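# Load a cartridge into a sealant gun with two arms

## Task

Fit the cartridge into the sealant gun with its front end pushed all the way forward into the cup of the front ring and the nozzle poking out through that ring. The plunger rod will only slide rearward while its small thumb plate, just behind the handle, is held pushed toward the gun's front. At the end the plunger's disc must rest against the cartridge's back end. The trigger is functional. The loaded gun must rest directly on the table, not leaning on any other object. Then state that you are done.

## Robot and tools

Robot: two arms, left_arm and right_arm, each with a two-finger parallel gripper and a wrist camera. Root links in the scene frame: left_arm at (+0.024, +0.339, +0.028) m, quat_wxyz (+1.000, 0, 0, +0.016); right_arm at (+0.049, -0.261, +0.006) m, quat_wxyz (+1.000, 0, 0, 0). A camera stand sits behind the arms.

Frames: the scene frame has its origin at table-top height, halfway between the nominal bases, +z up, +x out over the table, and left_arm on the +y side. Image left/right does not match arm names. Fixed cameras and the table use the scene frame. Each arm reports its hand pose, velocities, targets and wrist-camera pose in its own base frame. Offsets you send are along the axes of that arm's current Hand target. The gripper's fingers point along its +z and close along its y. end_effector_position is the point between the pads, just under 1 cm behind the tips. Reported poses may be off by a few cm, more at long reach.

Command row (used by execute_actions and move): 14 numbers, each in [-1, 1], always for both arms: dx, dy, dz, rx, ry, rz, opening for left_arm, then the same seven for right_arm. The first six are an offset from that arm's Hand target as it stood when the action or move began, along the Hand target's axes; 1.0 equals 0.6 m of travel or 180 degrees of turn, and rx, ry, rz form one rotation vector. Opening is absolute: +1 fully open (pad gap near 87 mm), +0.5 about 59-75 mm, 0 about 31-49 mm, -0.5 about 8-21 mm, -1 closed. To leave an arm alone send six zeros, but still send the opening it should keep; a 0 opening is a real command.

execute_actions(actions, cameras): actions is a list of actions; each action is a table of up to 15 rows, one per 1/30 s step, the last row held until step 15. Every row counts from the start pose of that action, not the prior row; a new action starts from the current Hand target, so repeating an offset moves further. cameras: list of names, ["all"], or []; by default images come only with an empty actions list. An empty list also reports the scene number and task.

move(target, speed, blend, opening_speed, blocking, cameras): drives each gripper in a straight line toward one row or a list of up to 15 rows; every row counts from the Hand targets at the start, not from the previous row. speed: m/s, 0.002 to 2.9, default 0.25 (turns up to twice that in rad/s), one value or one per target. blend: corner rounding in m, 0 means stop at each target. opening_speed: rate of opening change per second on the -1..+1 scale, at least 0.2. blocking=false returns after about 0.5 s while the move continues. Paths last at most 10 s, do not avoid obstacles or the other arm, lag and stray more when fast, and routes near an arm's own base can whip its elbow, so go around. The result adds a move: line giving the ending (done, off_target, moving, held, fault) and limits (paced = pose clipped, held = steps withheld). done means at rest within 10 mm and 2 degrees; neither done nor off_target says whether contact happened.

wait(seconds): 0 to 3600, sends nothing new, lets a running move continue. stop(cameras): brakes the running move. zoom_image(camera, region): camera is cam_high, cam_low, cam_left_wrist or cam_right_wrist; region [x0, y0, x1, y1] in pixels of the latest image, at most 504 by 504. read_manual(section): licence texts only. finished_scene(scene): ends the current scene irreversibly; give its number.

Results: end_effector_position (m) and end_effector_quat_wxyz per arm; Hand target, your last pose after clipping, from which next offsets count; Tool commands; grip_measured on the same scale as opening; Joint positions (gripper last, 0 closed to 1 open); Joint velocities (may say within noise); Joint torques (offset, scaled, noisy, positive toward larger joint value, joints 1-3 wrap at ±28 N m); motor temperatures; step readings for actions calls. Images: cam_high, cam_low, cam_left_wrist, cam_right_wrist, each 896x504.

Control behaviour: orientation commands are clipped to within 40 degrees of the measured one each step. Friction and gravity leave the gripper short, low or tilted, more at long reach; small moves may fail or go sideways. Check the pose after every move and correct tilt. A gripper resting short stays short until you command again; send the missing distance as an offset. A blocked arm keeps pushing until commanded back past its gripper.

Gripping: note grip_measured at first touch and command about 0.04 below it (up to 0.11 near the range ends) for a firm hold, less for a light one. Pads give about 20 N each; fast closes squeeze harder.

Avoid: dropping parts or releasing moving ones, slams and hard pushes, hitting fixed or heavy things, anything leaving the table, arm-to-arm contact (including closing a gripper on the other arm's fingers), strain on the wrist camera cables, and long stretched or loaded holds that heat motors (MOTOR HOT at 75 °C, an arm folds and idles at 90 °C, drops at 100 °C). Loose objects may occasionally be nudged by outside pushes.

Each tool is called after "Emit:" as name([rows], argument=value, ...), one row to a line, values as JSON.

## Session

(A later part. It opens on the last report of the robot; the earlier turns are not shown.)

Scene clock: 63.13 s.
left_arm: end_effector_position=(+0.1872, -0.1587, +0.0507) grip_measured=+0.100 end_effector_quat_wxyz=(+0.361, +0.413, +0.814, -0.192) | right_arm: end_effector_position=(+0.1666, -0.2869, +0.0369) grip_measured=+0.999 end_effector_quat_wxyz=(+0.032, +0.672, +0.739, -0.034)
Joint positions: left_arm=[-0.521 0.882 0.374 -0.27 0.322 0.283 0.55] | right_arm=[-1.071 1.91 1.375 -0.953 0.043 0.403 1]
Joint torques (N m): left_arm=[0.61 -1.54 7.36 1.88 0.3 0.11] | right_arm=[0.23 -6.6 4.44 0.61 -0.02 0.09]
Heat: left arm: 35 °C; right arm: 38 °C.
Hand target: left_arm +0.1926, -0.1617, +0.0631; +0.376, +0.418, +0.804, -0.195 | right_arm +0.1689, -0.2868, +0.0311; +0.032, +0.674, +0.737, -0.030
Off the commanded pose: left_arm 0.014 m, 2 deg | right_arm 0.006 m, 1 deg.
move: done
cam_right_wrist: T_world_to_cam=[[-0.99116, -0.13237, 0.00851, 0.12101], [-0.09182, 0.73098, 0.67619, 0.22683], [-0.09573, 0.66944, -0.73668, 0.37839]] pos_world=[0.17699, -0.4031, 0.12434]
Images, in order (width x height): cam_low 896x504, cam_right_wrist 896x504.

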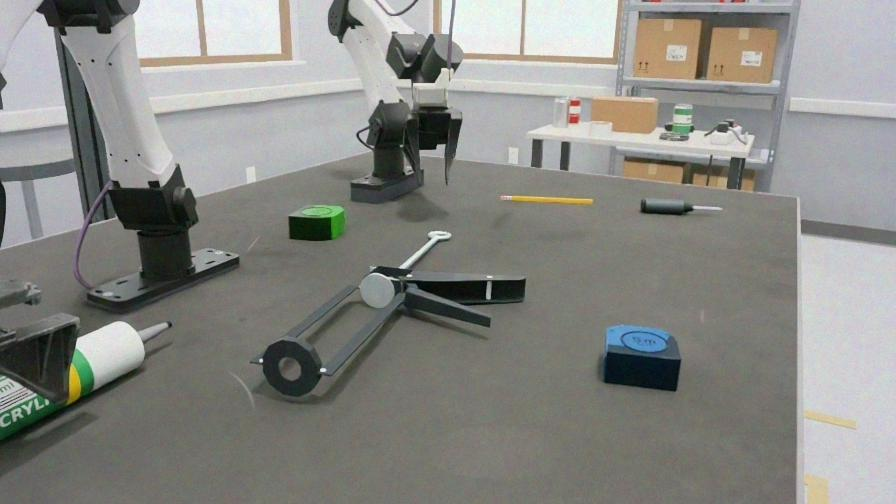

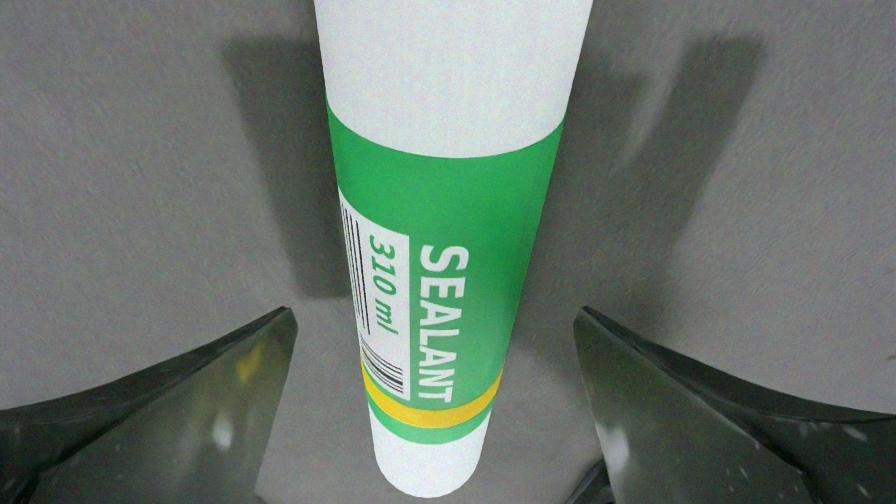

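Emit:
move([
  [0,0,0,0,0,0,0.1,0.0006,0,0.0066,0,0,0,1],
  [0,0,0,0,0,0,0.1,0.0006,0,0.0066,0,0,0,-0.25],
], speed=[0.1,0.12], opening_speed=1.2, cameras=["cam_right_wrist"])

Scene clock: 65.60 s.
left_arm: end_effector_position=(+0.1872, -0.1587, +0.0507) grip_measured=+0.100 end_effector_quat_wxyz=(+0.361, +0.413, +0.814, -0.192) | right_arm: end_effector_position=(+0.1672, -0.2880, +0.0349) grip_measured=-0.031 end_effector_quat_wxyz=(+0.036, +0.672, +0.739, -0.035)
Joint positions: left_arm=[-0.521 0.882 0.374 -0.27 0.322 0.283 0.55] | right_arm=[-1.071 1.91 1.367 -0.938 0.043 0.403 0.484]
Joint torques (N m): left_arm=[0.57 -1.59 7.41 1.9 0.29 0.11] | right_arm=[0.23 -6.27 4.25 0.63 -0.02 0.1]
Heat: left arm: 35 °C; right arm: 38 °C.
Hand target: left_arm +0.1926, -0.1617, +0.0631; +0.376, +0.418, +0.804, -0.195 | right_arm +0.1689, -0.2868, +0.0272; +0.032, +0.674, +0.737, -0.030
Off the commanded pose: left_arm 0.014 m, 2 deg | right_arm 0.008 m, 1 deg.
move: done
cam_right_wrist: T_world_to_cam=[[-0.99119, -0.13234, 0.00591, 0.12159], [-0.09417, 0.73525, 0.67123, 0.23086], [-0.09317, 0.66475, -0.74123, 0.37602]] pos_world=[0.1773, -0.4036, 0.12304]

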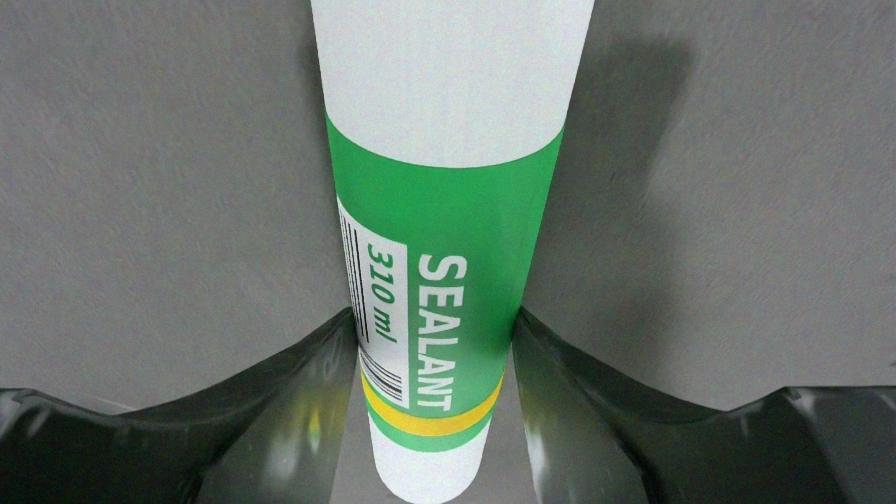

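Emit:
move([
  [0,0,0,0,0,0,0.1,-0.0174,0,-0.1992,0,0,0,-0.3],
  [0,0,0,0,0,0,0.1,0.2684,0.2458,-0.2624,-0.0688,-0.0211,-0.5222,-0.3],
], speed=[0.2,0.35], blend=[0.03,0], cameras=["cam_right_wrist","cam_high"])

Scene clock: 72.27 s.
left_arm: end_effector_position=(+0.1872, -0.1587, +0.0507) grip_measured=+0.100 end_effector_quat_wxyz=(+0.361, +0.413, +0.814, -0.192) | right_arm: end_effector_position=(+0.2968, -0.1004, +0.1627) grip_measured=-0.300 end_effector_quat_wxyz=(+0.075, -0.082, +0.994, +0.007)
Joint positions: left_arm=[-0.521 0.882 0.374 -0.27 0.322 0.283 0.55] | right_arm=[-0.305 1.753 1.683 -1.366 -0.069 -0.465 0.35]
Joint torques (N m): left_arm=[0.57 -1.52 7.41 1.89 0.3 0.11] | right_arm=[0.06 -6.91 7.36 0.47 -0.18 -0.1]
Heat: left arm: 36 °C; right arm: 38 °C.
Hand target: left_arm +0.1926, -0.1617, +0.0631; +0.376, +0.418, +0.804, -0.195 | right_arm +0.3003, -0.1000, +0.1698; +0.086, -0.087, +0.992, +0.007
Off the commanded pose: left_arm 0.014 m, 2 deg | right_arm 0.008 m, 1 deg.
move: done
cam_right_wrist: T_world_to_cam=[[0.20078, -0.97963, 0.00334, -0.16428], [-0.75981, -0.15358, 0.63175, 0.13407], [-0.61837, -0.12938, -0.77517, 0.43988]] pos_world=[0.40686, -0.08343, 0.25683]
Images, in order (width x height): cam_high 896x504, cam_right_wrist 896x504.

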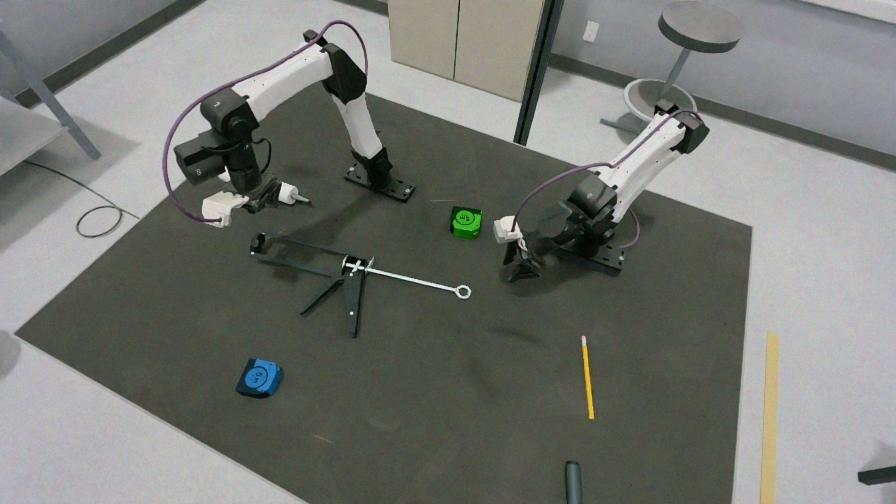

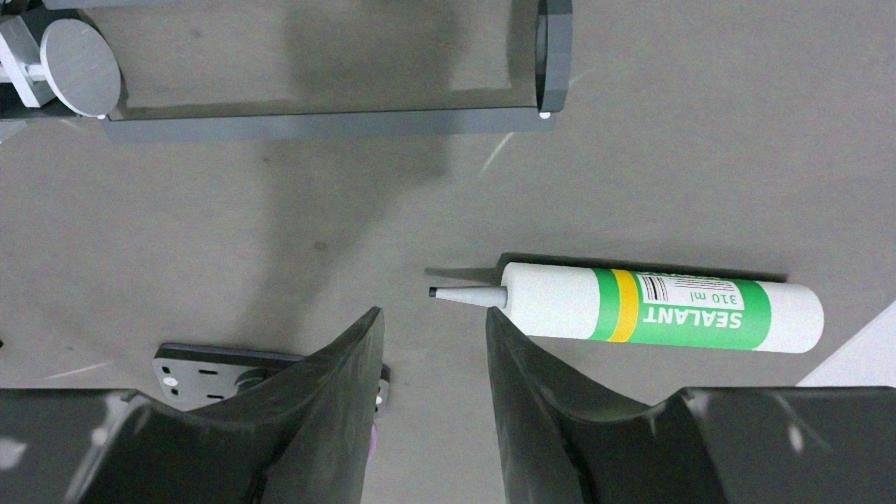

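Emit:
move(target=[0,0,0,0,0,0,0.1,0.214,-0.2515,0.0297,0.0869,0,0.4924,1], speed=0.4, cameras=["cam_right_wrist"])

Scene clock: 76.20 s.
left_arm: end_effector_position=(+0.1872, -0.1587, +0.0507) grip_measured=+0.100 end_effector_quat_wxyz=(+0.361, +0.413, +0.814, -0.192) | right_arm: end_effector_position=(+0.2000, -0.2615, +0.1285) grip_measured=+0.999 end_effector_quat_wxyz=(+0.057, +0.638, +0.767, -0.049)
Joint positions: left_arm=[-0.521 0.882 0.374 -0.27 0.322 0.283 0.55] | right_arm=[-0.936 1.804 1.608 -1.241 0.068 0.447 1]
Joint torques (N m): left_arm=[0.61 -1.52 7.41 1.89 0.29 0.11] | right_arm=[0.17 -5.96 7.49 0.67 0.19 0.11]
Heat: left arm: 36 °C; right arm: 38 °C.
Hand target: left_arm +0.1926, -0.1617, +0.0631; +0.376, +0.418, +0.804, -0.195 | right_arm +0.2048, -0.2700, +0.1301; +0.067, +0.641, +0.763, -0.057
Off the commanded pose: left_arm 0.014 m, 2 deg | right_arm 0.010 m, 2 deg.
move: done
cam_right_wrist: T_world_to_cam=[[-0.97563, -0.21931, 0.00689, 0.13106], [-0.16553, 0.75626, 0.63299, 0.17621], [-0.14403, 0.61642, -0.77413, 0.4327]] pos_world=[0.21935, -0.37124, 0.22253]

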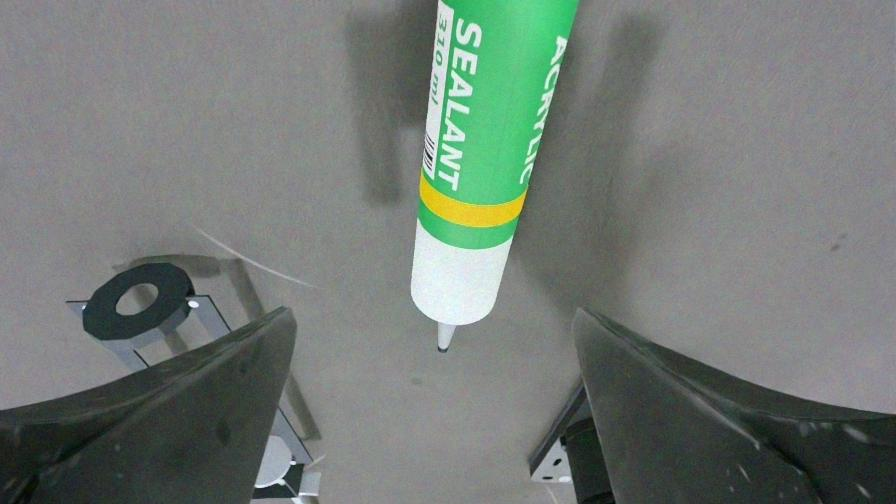

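Emit:
move([
  [0,0,0,0,0,0,0.1,0.014,-0.0372,0.116,0.0035,0.0278,0.0197,1],
  [0,0,0,0,0,0,0.1,0.0255,-0.0372,0.1817,0.0035,0.0278,0.0197,1],
  [0,0,0,0,0,0,0.1,0.0255,-0.0372,0.1817,0.0035,0.0278,0.0197,-0.25],
], speed=[0.25,0.15,0.12], blend=[0.01,0,0], opening_speed=1.2, cameras=["cam_right_wrist"])

Scene clock: 79.73 s.
left_arm: end_effector_position=(+0.1872, -0.1587, +0.0507) grip_measured=+0.100 end_effector_quat_wxyz=(+0.361, +0.413, +0.814, -0.192) | right_arm: end_effector_position=(+0.1820, -0.2782, +0.0260) grip_measured=-0.009 end_effector_quat_wxyz=(+0.032, +0.669, +0.742, -0.034)
Joint positions: left_arm=[-0.521 0.882 0.374 -0.27 0.322 0.283 0.55] | right_arm=[-1.02 1.923 1.348 -0.914 0.048 0.445 0.496]
Joint torques (N m): left_arm=[0.61 -1.55 7.39 1.89 0.3 0.11] | right_arm=[0.18 -6.61 4.4 0.62 -0.01 -0.07]
Heat: left arm: 37 °C; right arm: 38 °C.
Hand target: left_arm +0.1926, -0.1617, +0.0631; +0.376, +0.418, +0.804, -0.195 | right_arm +0.1834, -0.2777, +0.0201; +0.031, +0.666, +0.745, -0.031
Off the commanded pose: left_arm 0.014 m, 2 deg | right_arm 0.006 m, 1 deg.
move: done
cam_right_wrist: T_world_to_cam=[[-0.98998, -0.14087, 0.00951, 0.13496], [-0.09755, 0.7311, 0.67526, 0.23033], [-0.10207, 0.66757, -0.73752, 0.36657]] pos_world=[0.19349, -0.39409, 0.11354]

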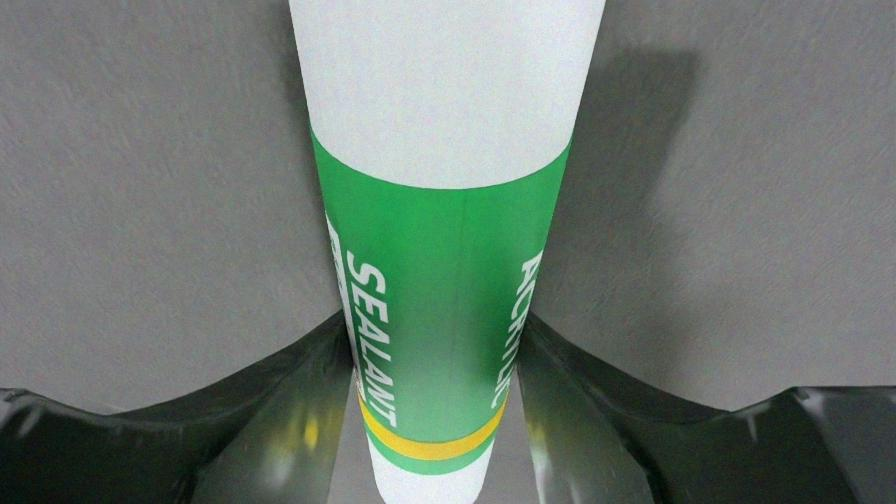

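Emit:
move([
  [0,0,0,0,0,0,0.1,-0.0167,0,-0.1993,0,0,0,-0.25],
  [0,0,0,0,0,0,0.1,0.2508,0.2262,-0.2718,-0.0693,-0.0225,-0.5155,-0.25],
], speed=[0.2,0.35], blend=[0.03,0], cameras=["cam_right_wrist","cam_high"])

Scene clock: 84.03 s.
left_arm: end_effector_position=(+0.1872, -0.1587, +0.0507) grip_measured=+0.100 end_effector_quat_wxyz=(+0.361, +0.413, +0.814, -0.192) | right_arm: end_effector_position=(+0.2968, -0.1005, +0.1479) grip_measured=-0.011 end_effector_quat_wxyz=(+0.059, -0.080, +0.995, +0.013)
Joint positions: left_arm=[-0.521 0.882 0.374 -0.27 0.322 0.283 0.55] | right_arm=[-0.306 1.779 1.654 -1.345 -0.069 -0.463 0.494]
Joint torques (N m): left_arm=[0.61 -1.58 7.42 1.88 0.3 0.11] | right_arm=[0.21 -9.54 8.9 0.31 -0.2 -0.09]
Heat: left arm: 37 °C; right arm: 38 °C.
Hand target: left_arm +0.1926, -0.1617, +0.0631; +0.376, +0.418, +0.804, -0.195 | right_arm +0.3007, -0.0995, +0.1687; +0.087, -0.086, +0.992, +0.008
Off the commanded pose: left_arm 0.014 m, 2 deg | right_arm 0.021 m, 3 deg.
move: off_target (right_arm)
cam_right_wrist: T_world_to_cam=[[0.19906, -0.9799, -0.01335, -0.16134], [-0.73864, -0.15897, 0.65509, 0.13313], [-0.64404, -0.12054, -0.75543, 0.43396]] pos_world=[0.40994, -0.08462, 0.23846]
Images, in order (width x height): cam_high 896x504, cam_right_wrist 896x504.

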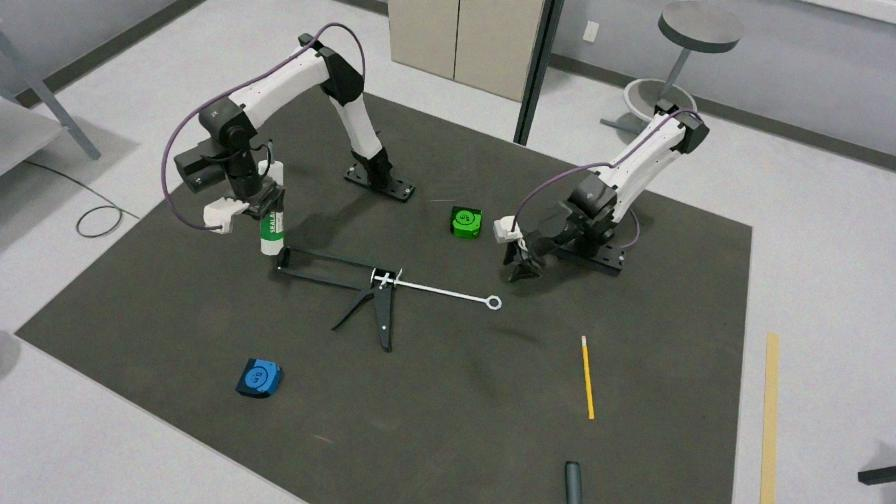

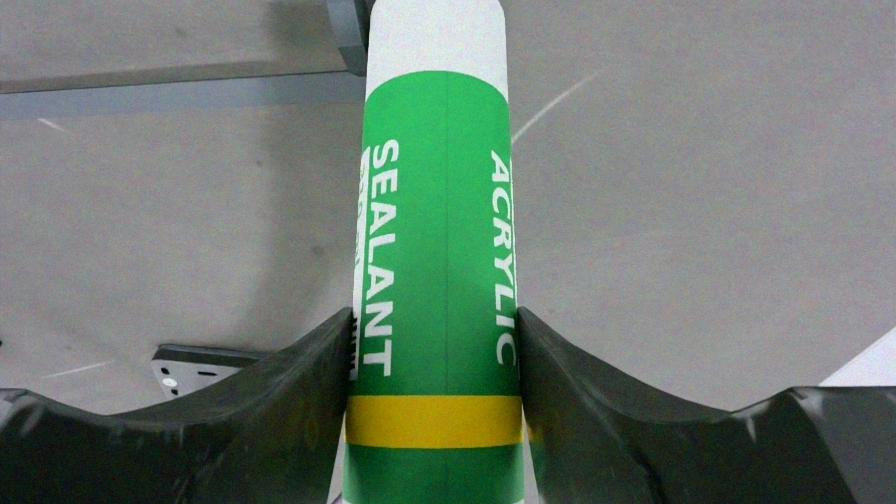

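Emit:
move([
  [0,0,0,0,0,0,0.1,-0.0318,0,-0.1805,0,0,0,-0.3],
  [0,0,0,0,0,0,0.1,0.0887,0.335,-0.1871,-0.0704,0.0212,-0.535,-0.3],
], speed=[0.2,0.35], blend=[0.03,0], cameras=["all"])

Scene clock: 90.33 s.
left_arm: end_effector_position=(+0.1872, -0.1587, +0.0507) grip_measured=+0.100 end_effector_quat_wxyz=(+0.361, +0.413, +0.814, -0.192) | right_arm: end_effector_position=(+0.1913, +0.0870, +0.2599) grip_measured=-0.011 end_effector_quat_wxyz=(-0.160, +0.782, -0.601, +0.032)
Joint positions: left_arm=[-0.521 0.882 0.374 -0.27 0.322 0.283 0.55] | right_arm=[0.578 1.225 1.575 -1.595 -0.045 -1.246 0.494]
Joint torques (N m): left_arm=[0.57 -1.59 7.41 1.89 0.3 0.11] | right_arm=[0.5 -4.11 5.05 1.09 0.12 -0.16]
Motor temperatures (°C): left_arm=[26 33 38 34 25 25 24] | right_arm=[26 37 39 28 27 24 28]
Heat: left arm: 38 °C; right arm: 39 °C.
Hand target: left_arm +0.1926, -0.1617, +0.0631; +0.376, +0.418, +0.804, -0.195 | right_arm +0.1950, +0.0861, +0.2700; -0.026, +0.803, -0.594, -0.035
Off the commanded pose: left_arm 0.014 m, 2 deg | right_arm 0.011 m, 17 deg.
joint read past its limit (right arm) — joint 4 (wrist pitch), lower limit.
joint sent to its limit (right arm) — joint 4 (wrist pitch), lower limit. The joint targets are off in orientation, not in position.
move: off_target (right_arm)
cam_left_wrist: T_world_to_cam=[[-0.81226, -0.58322, 0.00911, 0.0581], [-0.58322, 0.81231, 0.00315, 0.26401], [-0.00924, -0.00275, -0.99995, 0.19309]] pos_world=[0.20296, -0.18004, 0.19172]
cam_right_wrist: T_world_to_cam=[[0.91972, 0.26216, 0.29221, -0.28056], [0.02943, -0.7883, 0.61459, -0.07003], [0.39147, -0.55665, -0.73273, 0.30718]] pos_world=[0.13984, 0.18934, 0.3501]

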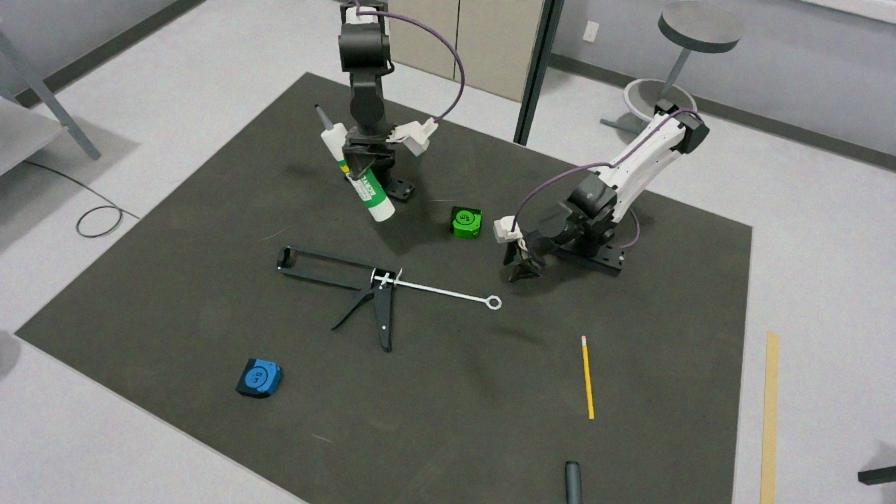

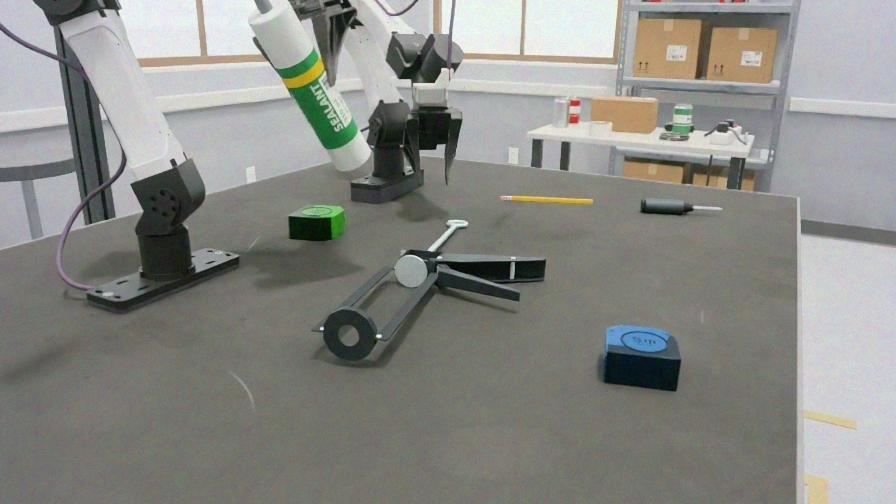

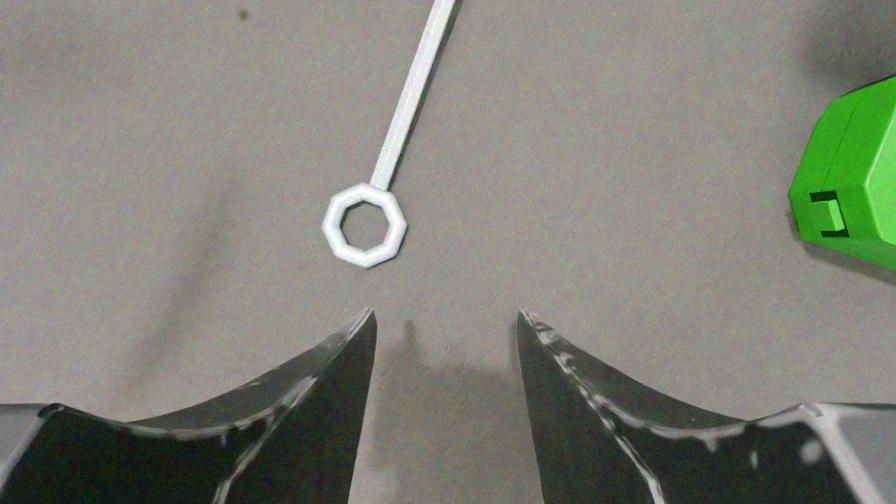

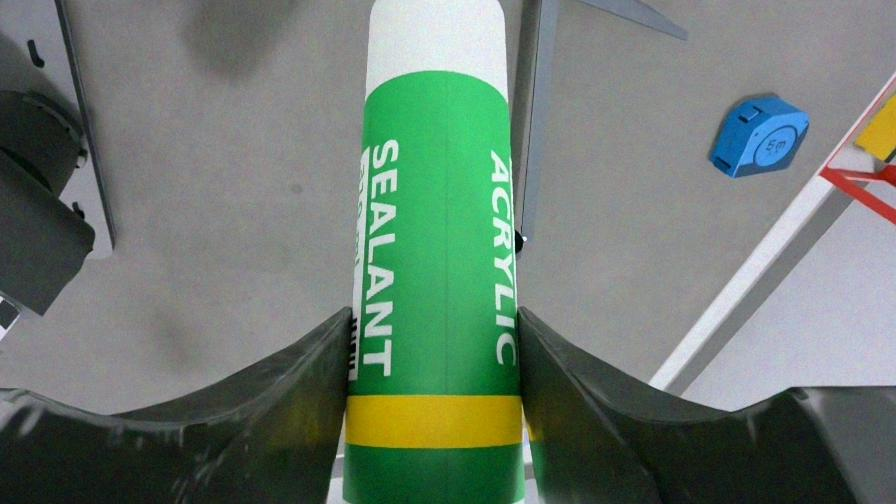

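Emit:
execute_actions(actions=[])

Scene clock: 92.23 s.
left_arm: end_effector_position=(+0.1872, -0.1587, +0.0507) grip_measured=+0.100 end_effector_quat_wxyz=(+0.361, +0.413, +0.814, -0.192) | right_arm: end_effector_position=(+0.1914, +0.0870, +0.2599) grip_measured=-0.011 end_effector_quat_wxyz=(-0.160, +0.782, -0.601, +0.032)
Joint positions: left_arm=[-0.521 0.882 0.374 -0.27 0.322 0.283 0.55] | right_arm=[0.578 1.225 1.575 -1.595 -0.044 -1.246 0.494]
Joint velocities: within noise
Joint torques (N m): left_arm=[0.62 -1.54 7.39 1.9 0.3 0.11] | right_arm=[0.5 -4.15 5.05 1.1 0.12 -0.15]
Motor temperatures (°C): left_arm=[26 33 38 34 25 25 24] | right_arm=[26 37 39 28 27 24 28]
Heat: left arm: 38 °C; right arm: 39 °C.
Hand target: left_arm +0.1926, -0.1617, +0.0631; +0.376, +0.418, +0.804, -0.195 | right_arm +0.1950, +0.0860, +0.2700; -0.026, +0.803, -0.594, -0.035
Tool commands: left_gripper/opening=+0.1 right_gripper/opening=-0.3
Off the commanded pose: left_arm 0.014 m, 2 deg | right_arm 0.011 m, 17 deg.
joint read past its limit (right arm) — joint 4 (wrist pitch), lower limit.
camera_calibration:
cam_left_wrist: T_world_to_cam=[[-0.81226, -0.58322, 0.00911, 0.0581], [-0.58322, 0.81231, 0.00315, 0.26401], [-0.00924, -0.00275, -0.99995, 0.19309]] pos_world=[0.20296, -0.18004, 0.19172]
cam_right_wrist: T_world_to_cam=[[0.91955, 0.26252, 0.29243, -0.28065], [0.02941, -0.78803, 0.61493, -0.07014], [0.39187, -0.55686, -0.73235, 0.30696]] pos_world=[0.13984, 0.18934, 0.35001]

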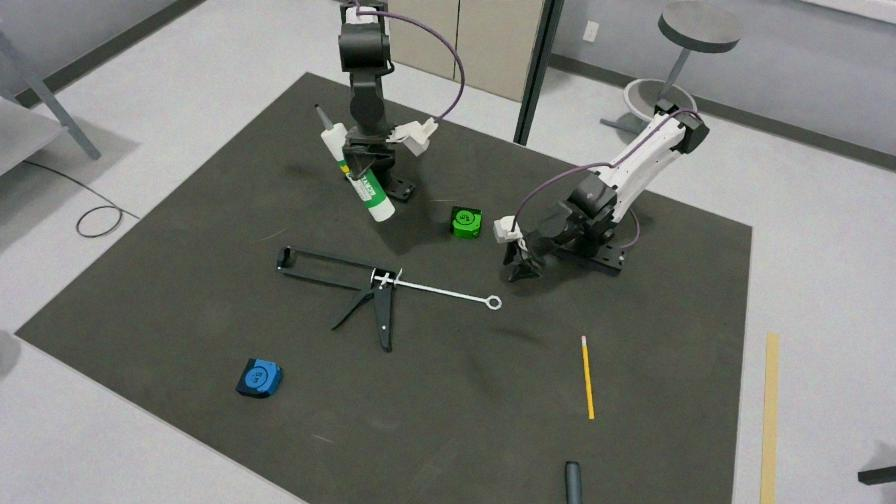

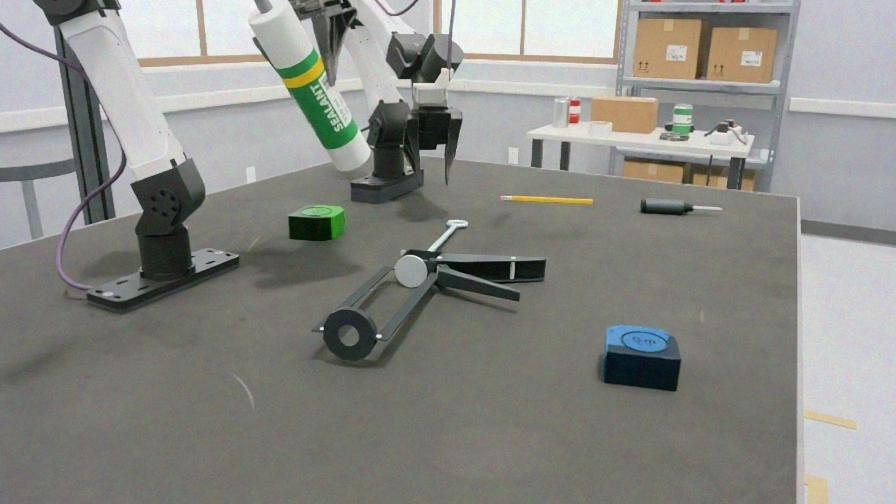

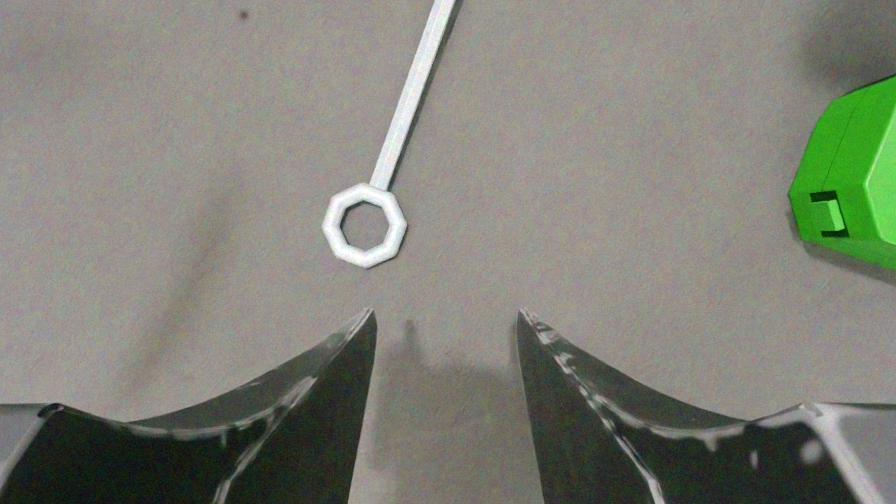

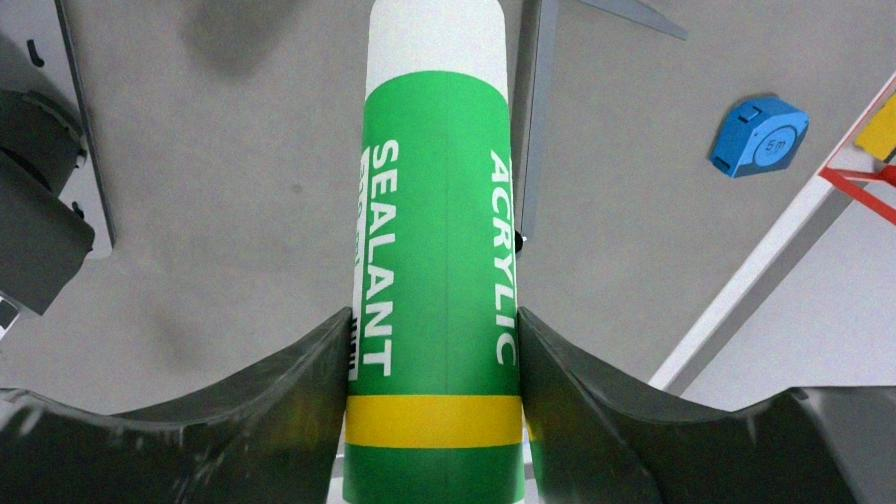

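Emit:
move([
  [0,0,0,0,0,0,0.1,0.0225,0,0.2573,0,0,0,-0.3],
  [0,0,0,0,0,0,0.1,0.0743,0,0.2947,0,0,0,-0.3],
  [0,0,0,0,0,0,0.1,0.1235,0,0.3405,0,0,0,-0.3],
  [0,0,0,0,0,0,0.1,0.1535,0,0.398,0,0,0,-0.3],
], speed=[0.15,0.06,0.06,0.05], blend=[0.02,0.01,0.01,0], cameras=["cam_high","cam_low","cam_right_wrist"])

Scene clock: 96.87 s.
left_arm: end_effector_position=(+0.1872, -0.1587, +0.0507) grip_measured=+0.100 end_effector_quat_wxyz=(+0.361, +0.413, +0.814, -0.192) | right_arm: end_effector_position=(+0.2097, +0.0173, +0.0265) grip_measured=-0.012 end_effector_quat_wxyz=(-0.017, +0.800, -0.599, -0.040)
Joint positions: left_arm=[-0.521 0.882 0.374 -0.27 0.322 0.283 0.55] | right_arm=[0.21 1.415 0.787 -0.97 -0.083 -1.647 0.494]
Joint torques (N m): left_arm=[0.61 -1.55 7.38 1.9 0.3 0.11] | right_arm=[-0.32 -2.92 4.4 0.5 -0.15 -0.2]
Heat: left arm: 38 °C; right arm: 39 °C.
Hand target: left_arm +0.1926, -0.1617, +0.0631; +0.376, +0.418, +0.804, -0.195 | right_arm +0.2160, +0.0181, +0.0242; -0.026, +0.803, -0.594, -0.035
Off the commanded pose: left_arm 0.014 m, 2 deg | right_arm 0.007 m, 1 deg.
move: done; blend cut to 0.0192 m at target 1
cam_right_wrist: T_world_to_cam=[[0.94761, 0.31881, -0.01982, -0.20952], [0.24625, -0.6896, 0.68103, -0.03104], [0.20345, -0.65024, -0.73198, 0.13115]] pos_world=[0.17951, 0.13067, 0.11298]

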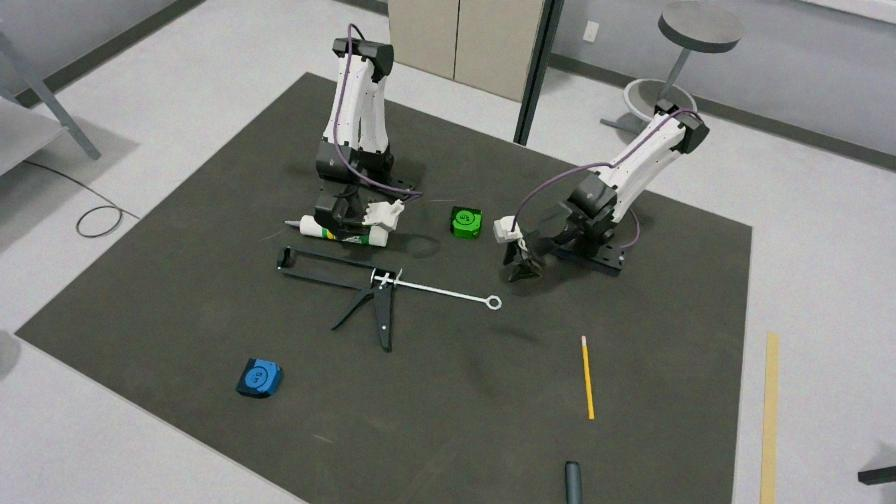

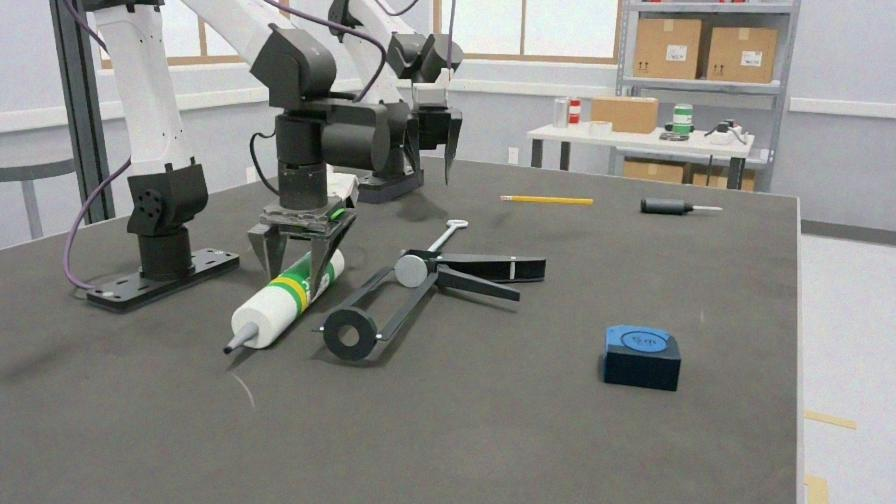

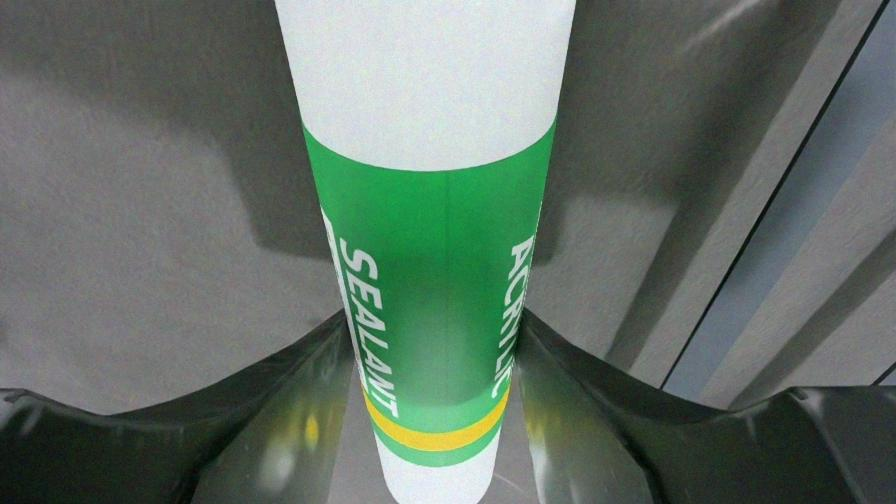

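Emit:
move([
  [0,0,0,0,0,0,0.1,0,0,0,0,0,0,0.8],
  [0,0,0,0,0,0,0.1,0.0117,0,-0.1329,0,0,0,0.8],
], speed=[0.1,0.25], opening_speed=2.5, cameras=["cam_high","cam_low","cam_right_wrist"])

Emit:
zoom_image(camera="cam_low", region=[200, 200, 560, 400])

Scene clock: 99.40 s.
left_arm: end_effector_position=(+0.1872, -0.1587, +0.0507) grip_measured=+0.100 end_effector_quat_wxyz=(+0.361, +0.413, +0.814, -0.192) | right_arm: end_effector_position=(+0.2178, +0.0052, +0.0971) grip_measured=+0.799 end_effector_quat_wxyz=(-0.020, +0.801, -0.596, -0.039)
Joint positions: left_arm=[-0.521 0.882 0.374 -0.27 0.322 0.283 0.55] | right_arm=[0.145 1.362 1.034 -1.268 -0.083 -1.718 0.9]
Joint torques (N m): left_arm=[0.57 -1.61 7.39 1.9 0.3 0.11] | right_arm=[-0.34 -3.9 6.5 0.1 -0.15 -0.13]
Heat: left arm: 38 °C; right arm: 39 °C.
Hand target: left_arm +0.1926, -0.1617, +0.0631; +0.376, +0.418, +0.804, -0.195 | right_arm +0.2199, +0.0049, +0.1029; -0.026, +0.804, -0.594, -0.035
Off the commanded pose: left_arm 0.014 m, 2 deg | right_arm 0.006 m, 1 deg.
move: done
cam_right_wrist: T_world_to_cam=[[0.94599, 0.32398, -0.01193, -0.21231], [0.24505, -0.69047, 0.68059, -0.08914], [0.21226, -0.64676, -0.73257, 0.17136]] pos_world=[0.18632, 0.11807, 0.18367]

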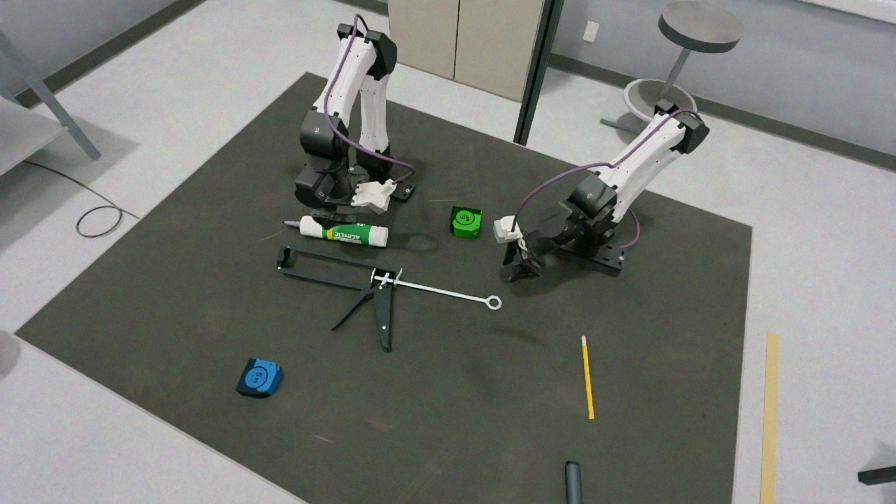

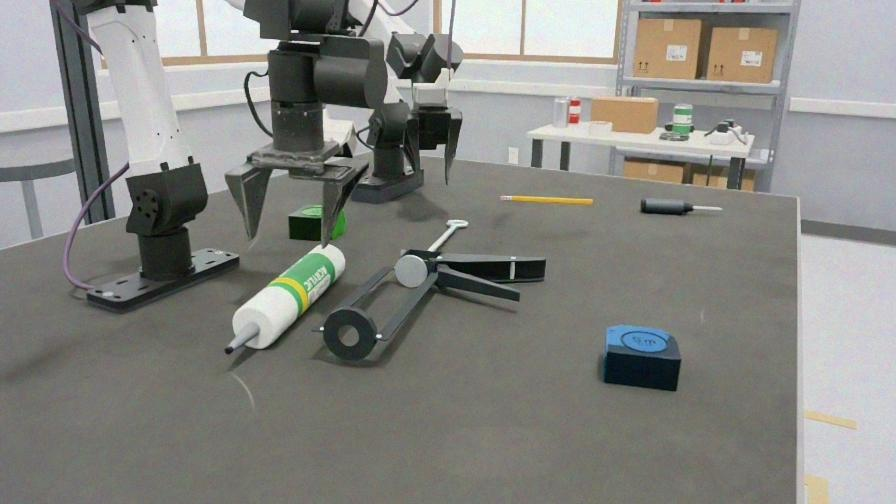

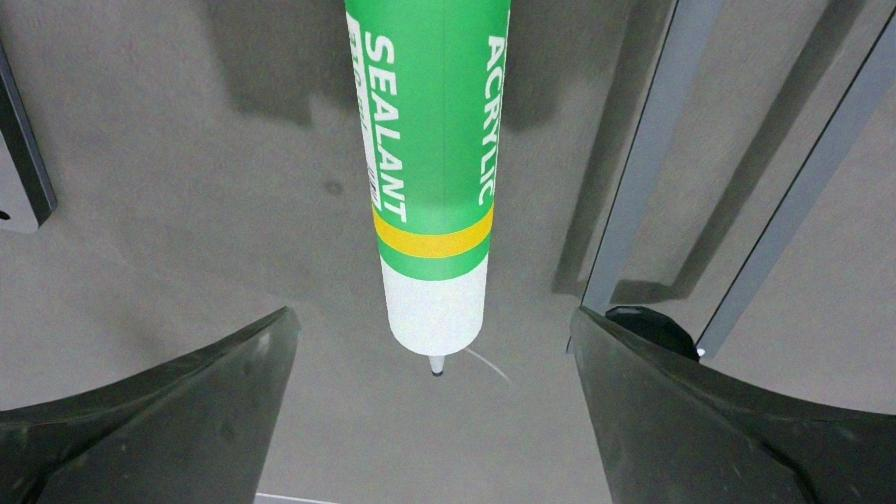

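Scaled by 1.400 from the camera's image (finer frame: 1280x720).

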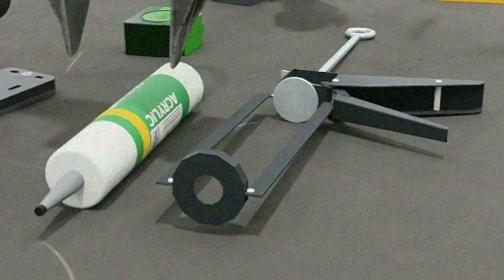

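Emit:
move([
  [0,0,0,0,0,0,0.1,-0.026,0.0039,0.1395,0,0,0,0.8],
  [0,0,0,0,0,0,0.1,-0.026,0.0039,0.1395,0,0,0,-0.3],
], speed=[0.2,0.1], opening_speed=1.5, cameras=["cam_low","cam_right_wrist"])

Scene clock: 103.40 s.
left_arm: end_effector_position=(+0.1872, -0.1587, +0.0507) grip_measured=+0.100 end_effector_quat_wxyz=(+0.361, +0.413, +0.814, -0.192) | right_arm: end_effector_position=(+0.2126, +0.0247, +0.0251) grip_measured=-0.012 end_effector_quat_wxyz=(-0.028, +0.803, -0.595, -0.031)
Joint positions: left_arm=[-0.521 0.882 0.374 -0.27 0.322 0.283 0.55] | right_arm=[0.241 1.402 0.77 -0.934 -0.083 -1.625 0.494]
Joint torques (N m): left_arm=[0.61 -1.59 7.35 1.9 0.3 0.11] | right_arm=[0.51 -2.4 4.08 0.37 -0.16 0.03]
Heat: left arm: 38 °C; right arm: 38 °C.
Hand target: left_arm +0.1926, -0.1617, +0.0631; +0.376, +0.418, +0.804, -0.195 | right_arm +0.2111, +0.0259, +0.0210; -0.026, +0.803, -0.594, -0.035
Off the commanded pose: left_arm 0.014 m, 2 deg | right_arm 0.005 m, 1 deg.
move: done
cam_right_wrist: T_world_to_cam=[[0.94479, 0.32751, 0.01048, -0.21499], [0.23226, -0.69188, 0.68364, -0.02266], [0.23115, -0.64346, -0.72975, 0.12826]] pos_world=[0.17874, 0.13726, 0.11134]

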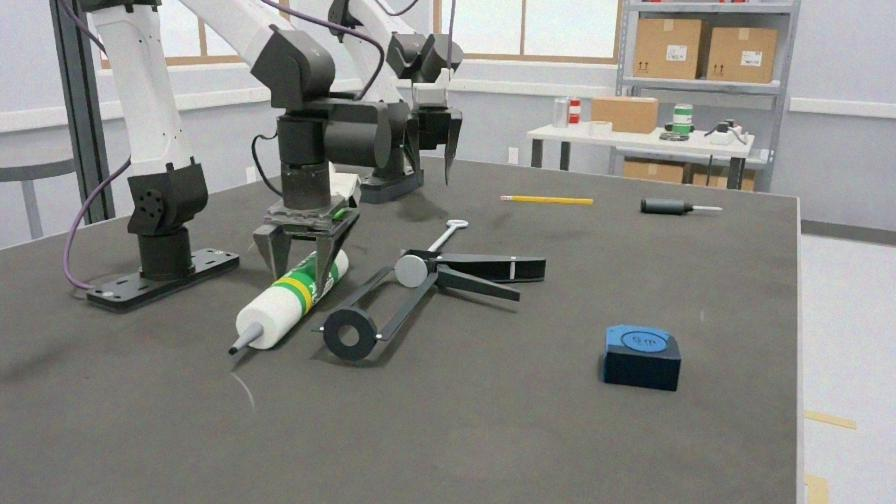

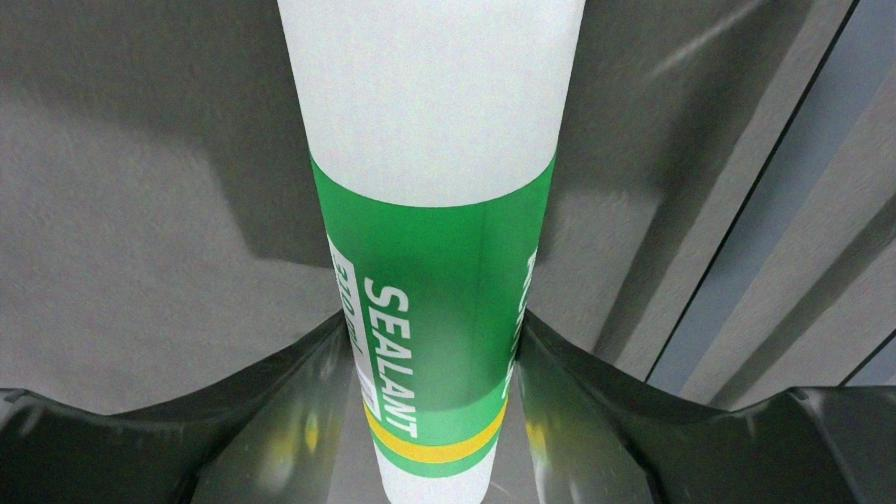

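Emit:
move(target=[0,0,0,0,0,0,0.1,-0.0116,0,-0.1328,0,0,0,-0.3], speed=0.12, cameras=["cam_low","cam_right_wrist","cam_high"])

Scene clock: 105.00 s.
left_arm: end_effector_position=(+0.1872, -0.1587, +0.0507) grip_measured=+0.100 end_effector_quat_wxyz=(+0.361, +0.413, +0.814, -0.192) | right_arm: end_effector_position=(+0.2050, +0.0230, +0.0855) grip_measured=-0.012 end_effector_quat_wxyz=(-0.007, +0.802, -0.595, -0.049)
Joint positions: left_arm=[-0.521 0.882 0.374 -0.27 0.322 0.283 0.55] | right_arm=[0.241 1.362 0.986 -1.246 -0.084 -1.625 0.494]
Joint torques (N m): left_arm=[0.54 -1.62 7.38 1.91 0.29 0.1] | right_arm=[0.47 -5.53 8.28 -0.04 -0.16 0.03]
Heat: left arm: 38 °C; right arm: 39 °C.
Hand target: left_arm +0.1926, -0.1617, +0.0631; +0.376, +0.418, +0.804, -0.195 | right_arm +0.2111, +0.0260, +0.1010; -0.026, +0.803, -0.594, -0.035
Off the commanded pose: left_arm 0.014 m, 2 deg | right_arm 0.017 m, 3 deg.
move: off_target (right_arm)
cam_right_wrist: T_world_to_cam=[[0.94386, 0.32733, -0.0445, -0.2031], [0.269, -0.68339, 0.67868, -0.07067], [0.19174, -0.65256, -0.73308, 0.18155]] pos_world=[0.1759, 0.13666, 0.17201]
Images, in order (width x height): cam_high 896x504, cam_low 896x504, cam_right_wrist 896x504.

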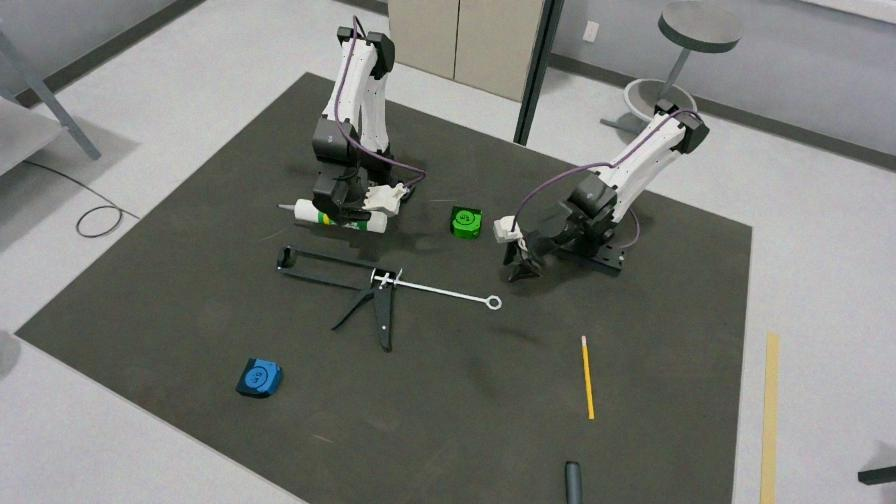

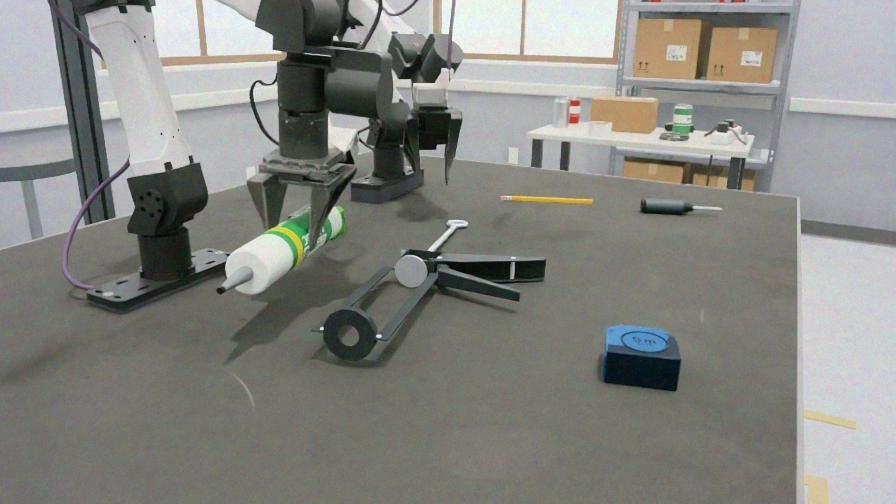

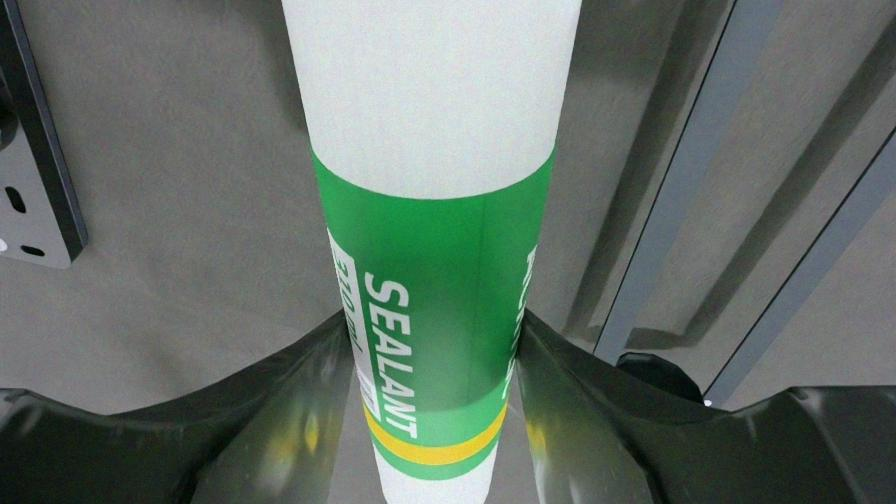

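Emit:
zoom_image(camera="cam_right_wrist", region=[560, 300, 760, 420])

Emit:
zoom_image(camera="cam_high", region=[260, 200, 520, 360])

Emit:
zoom_image(camera="cam_low", region=[300, 200, 560, 380])

Scaled by 2.520 from the camera's image (finer frame: 1280x720).

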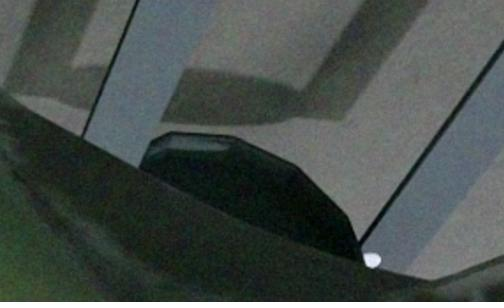

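Scaled by 1.938 from the camera's image (finer frame: 1280x720).

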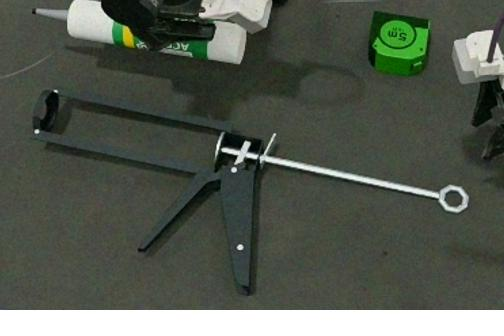

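Scaled by 1.938 from the camera's image (finer frame: 1280x720).

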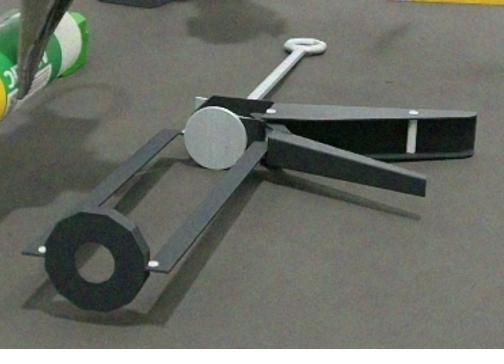

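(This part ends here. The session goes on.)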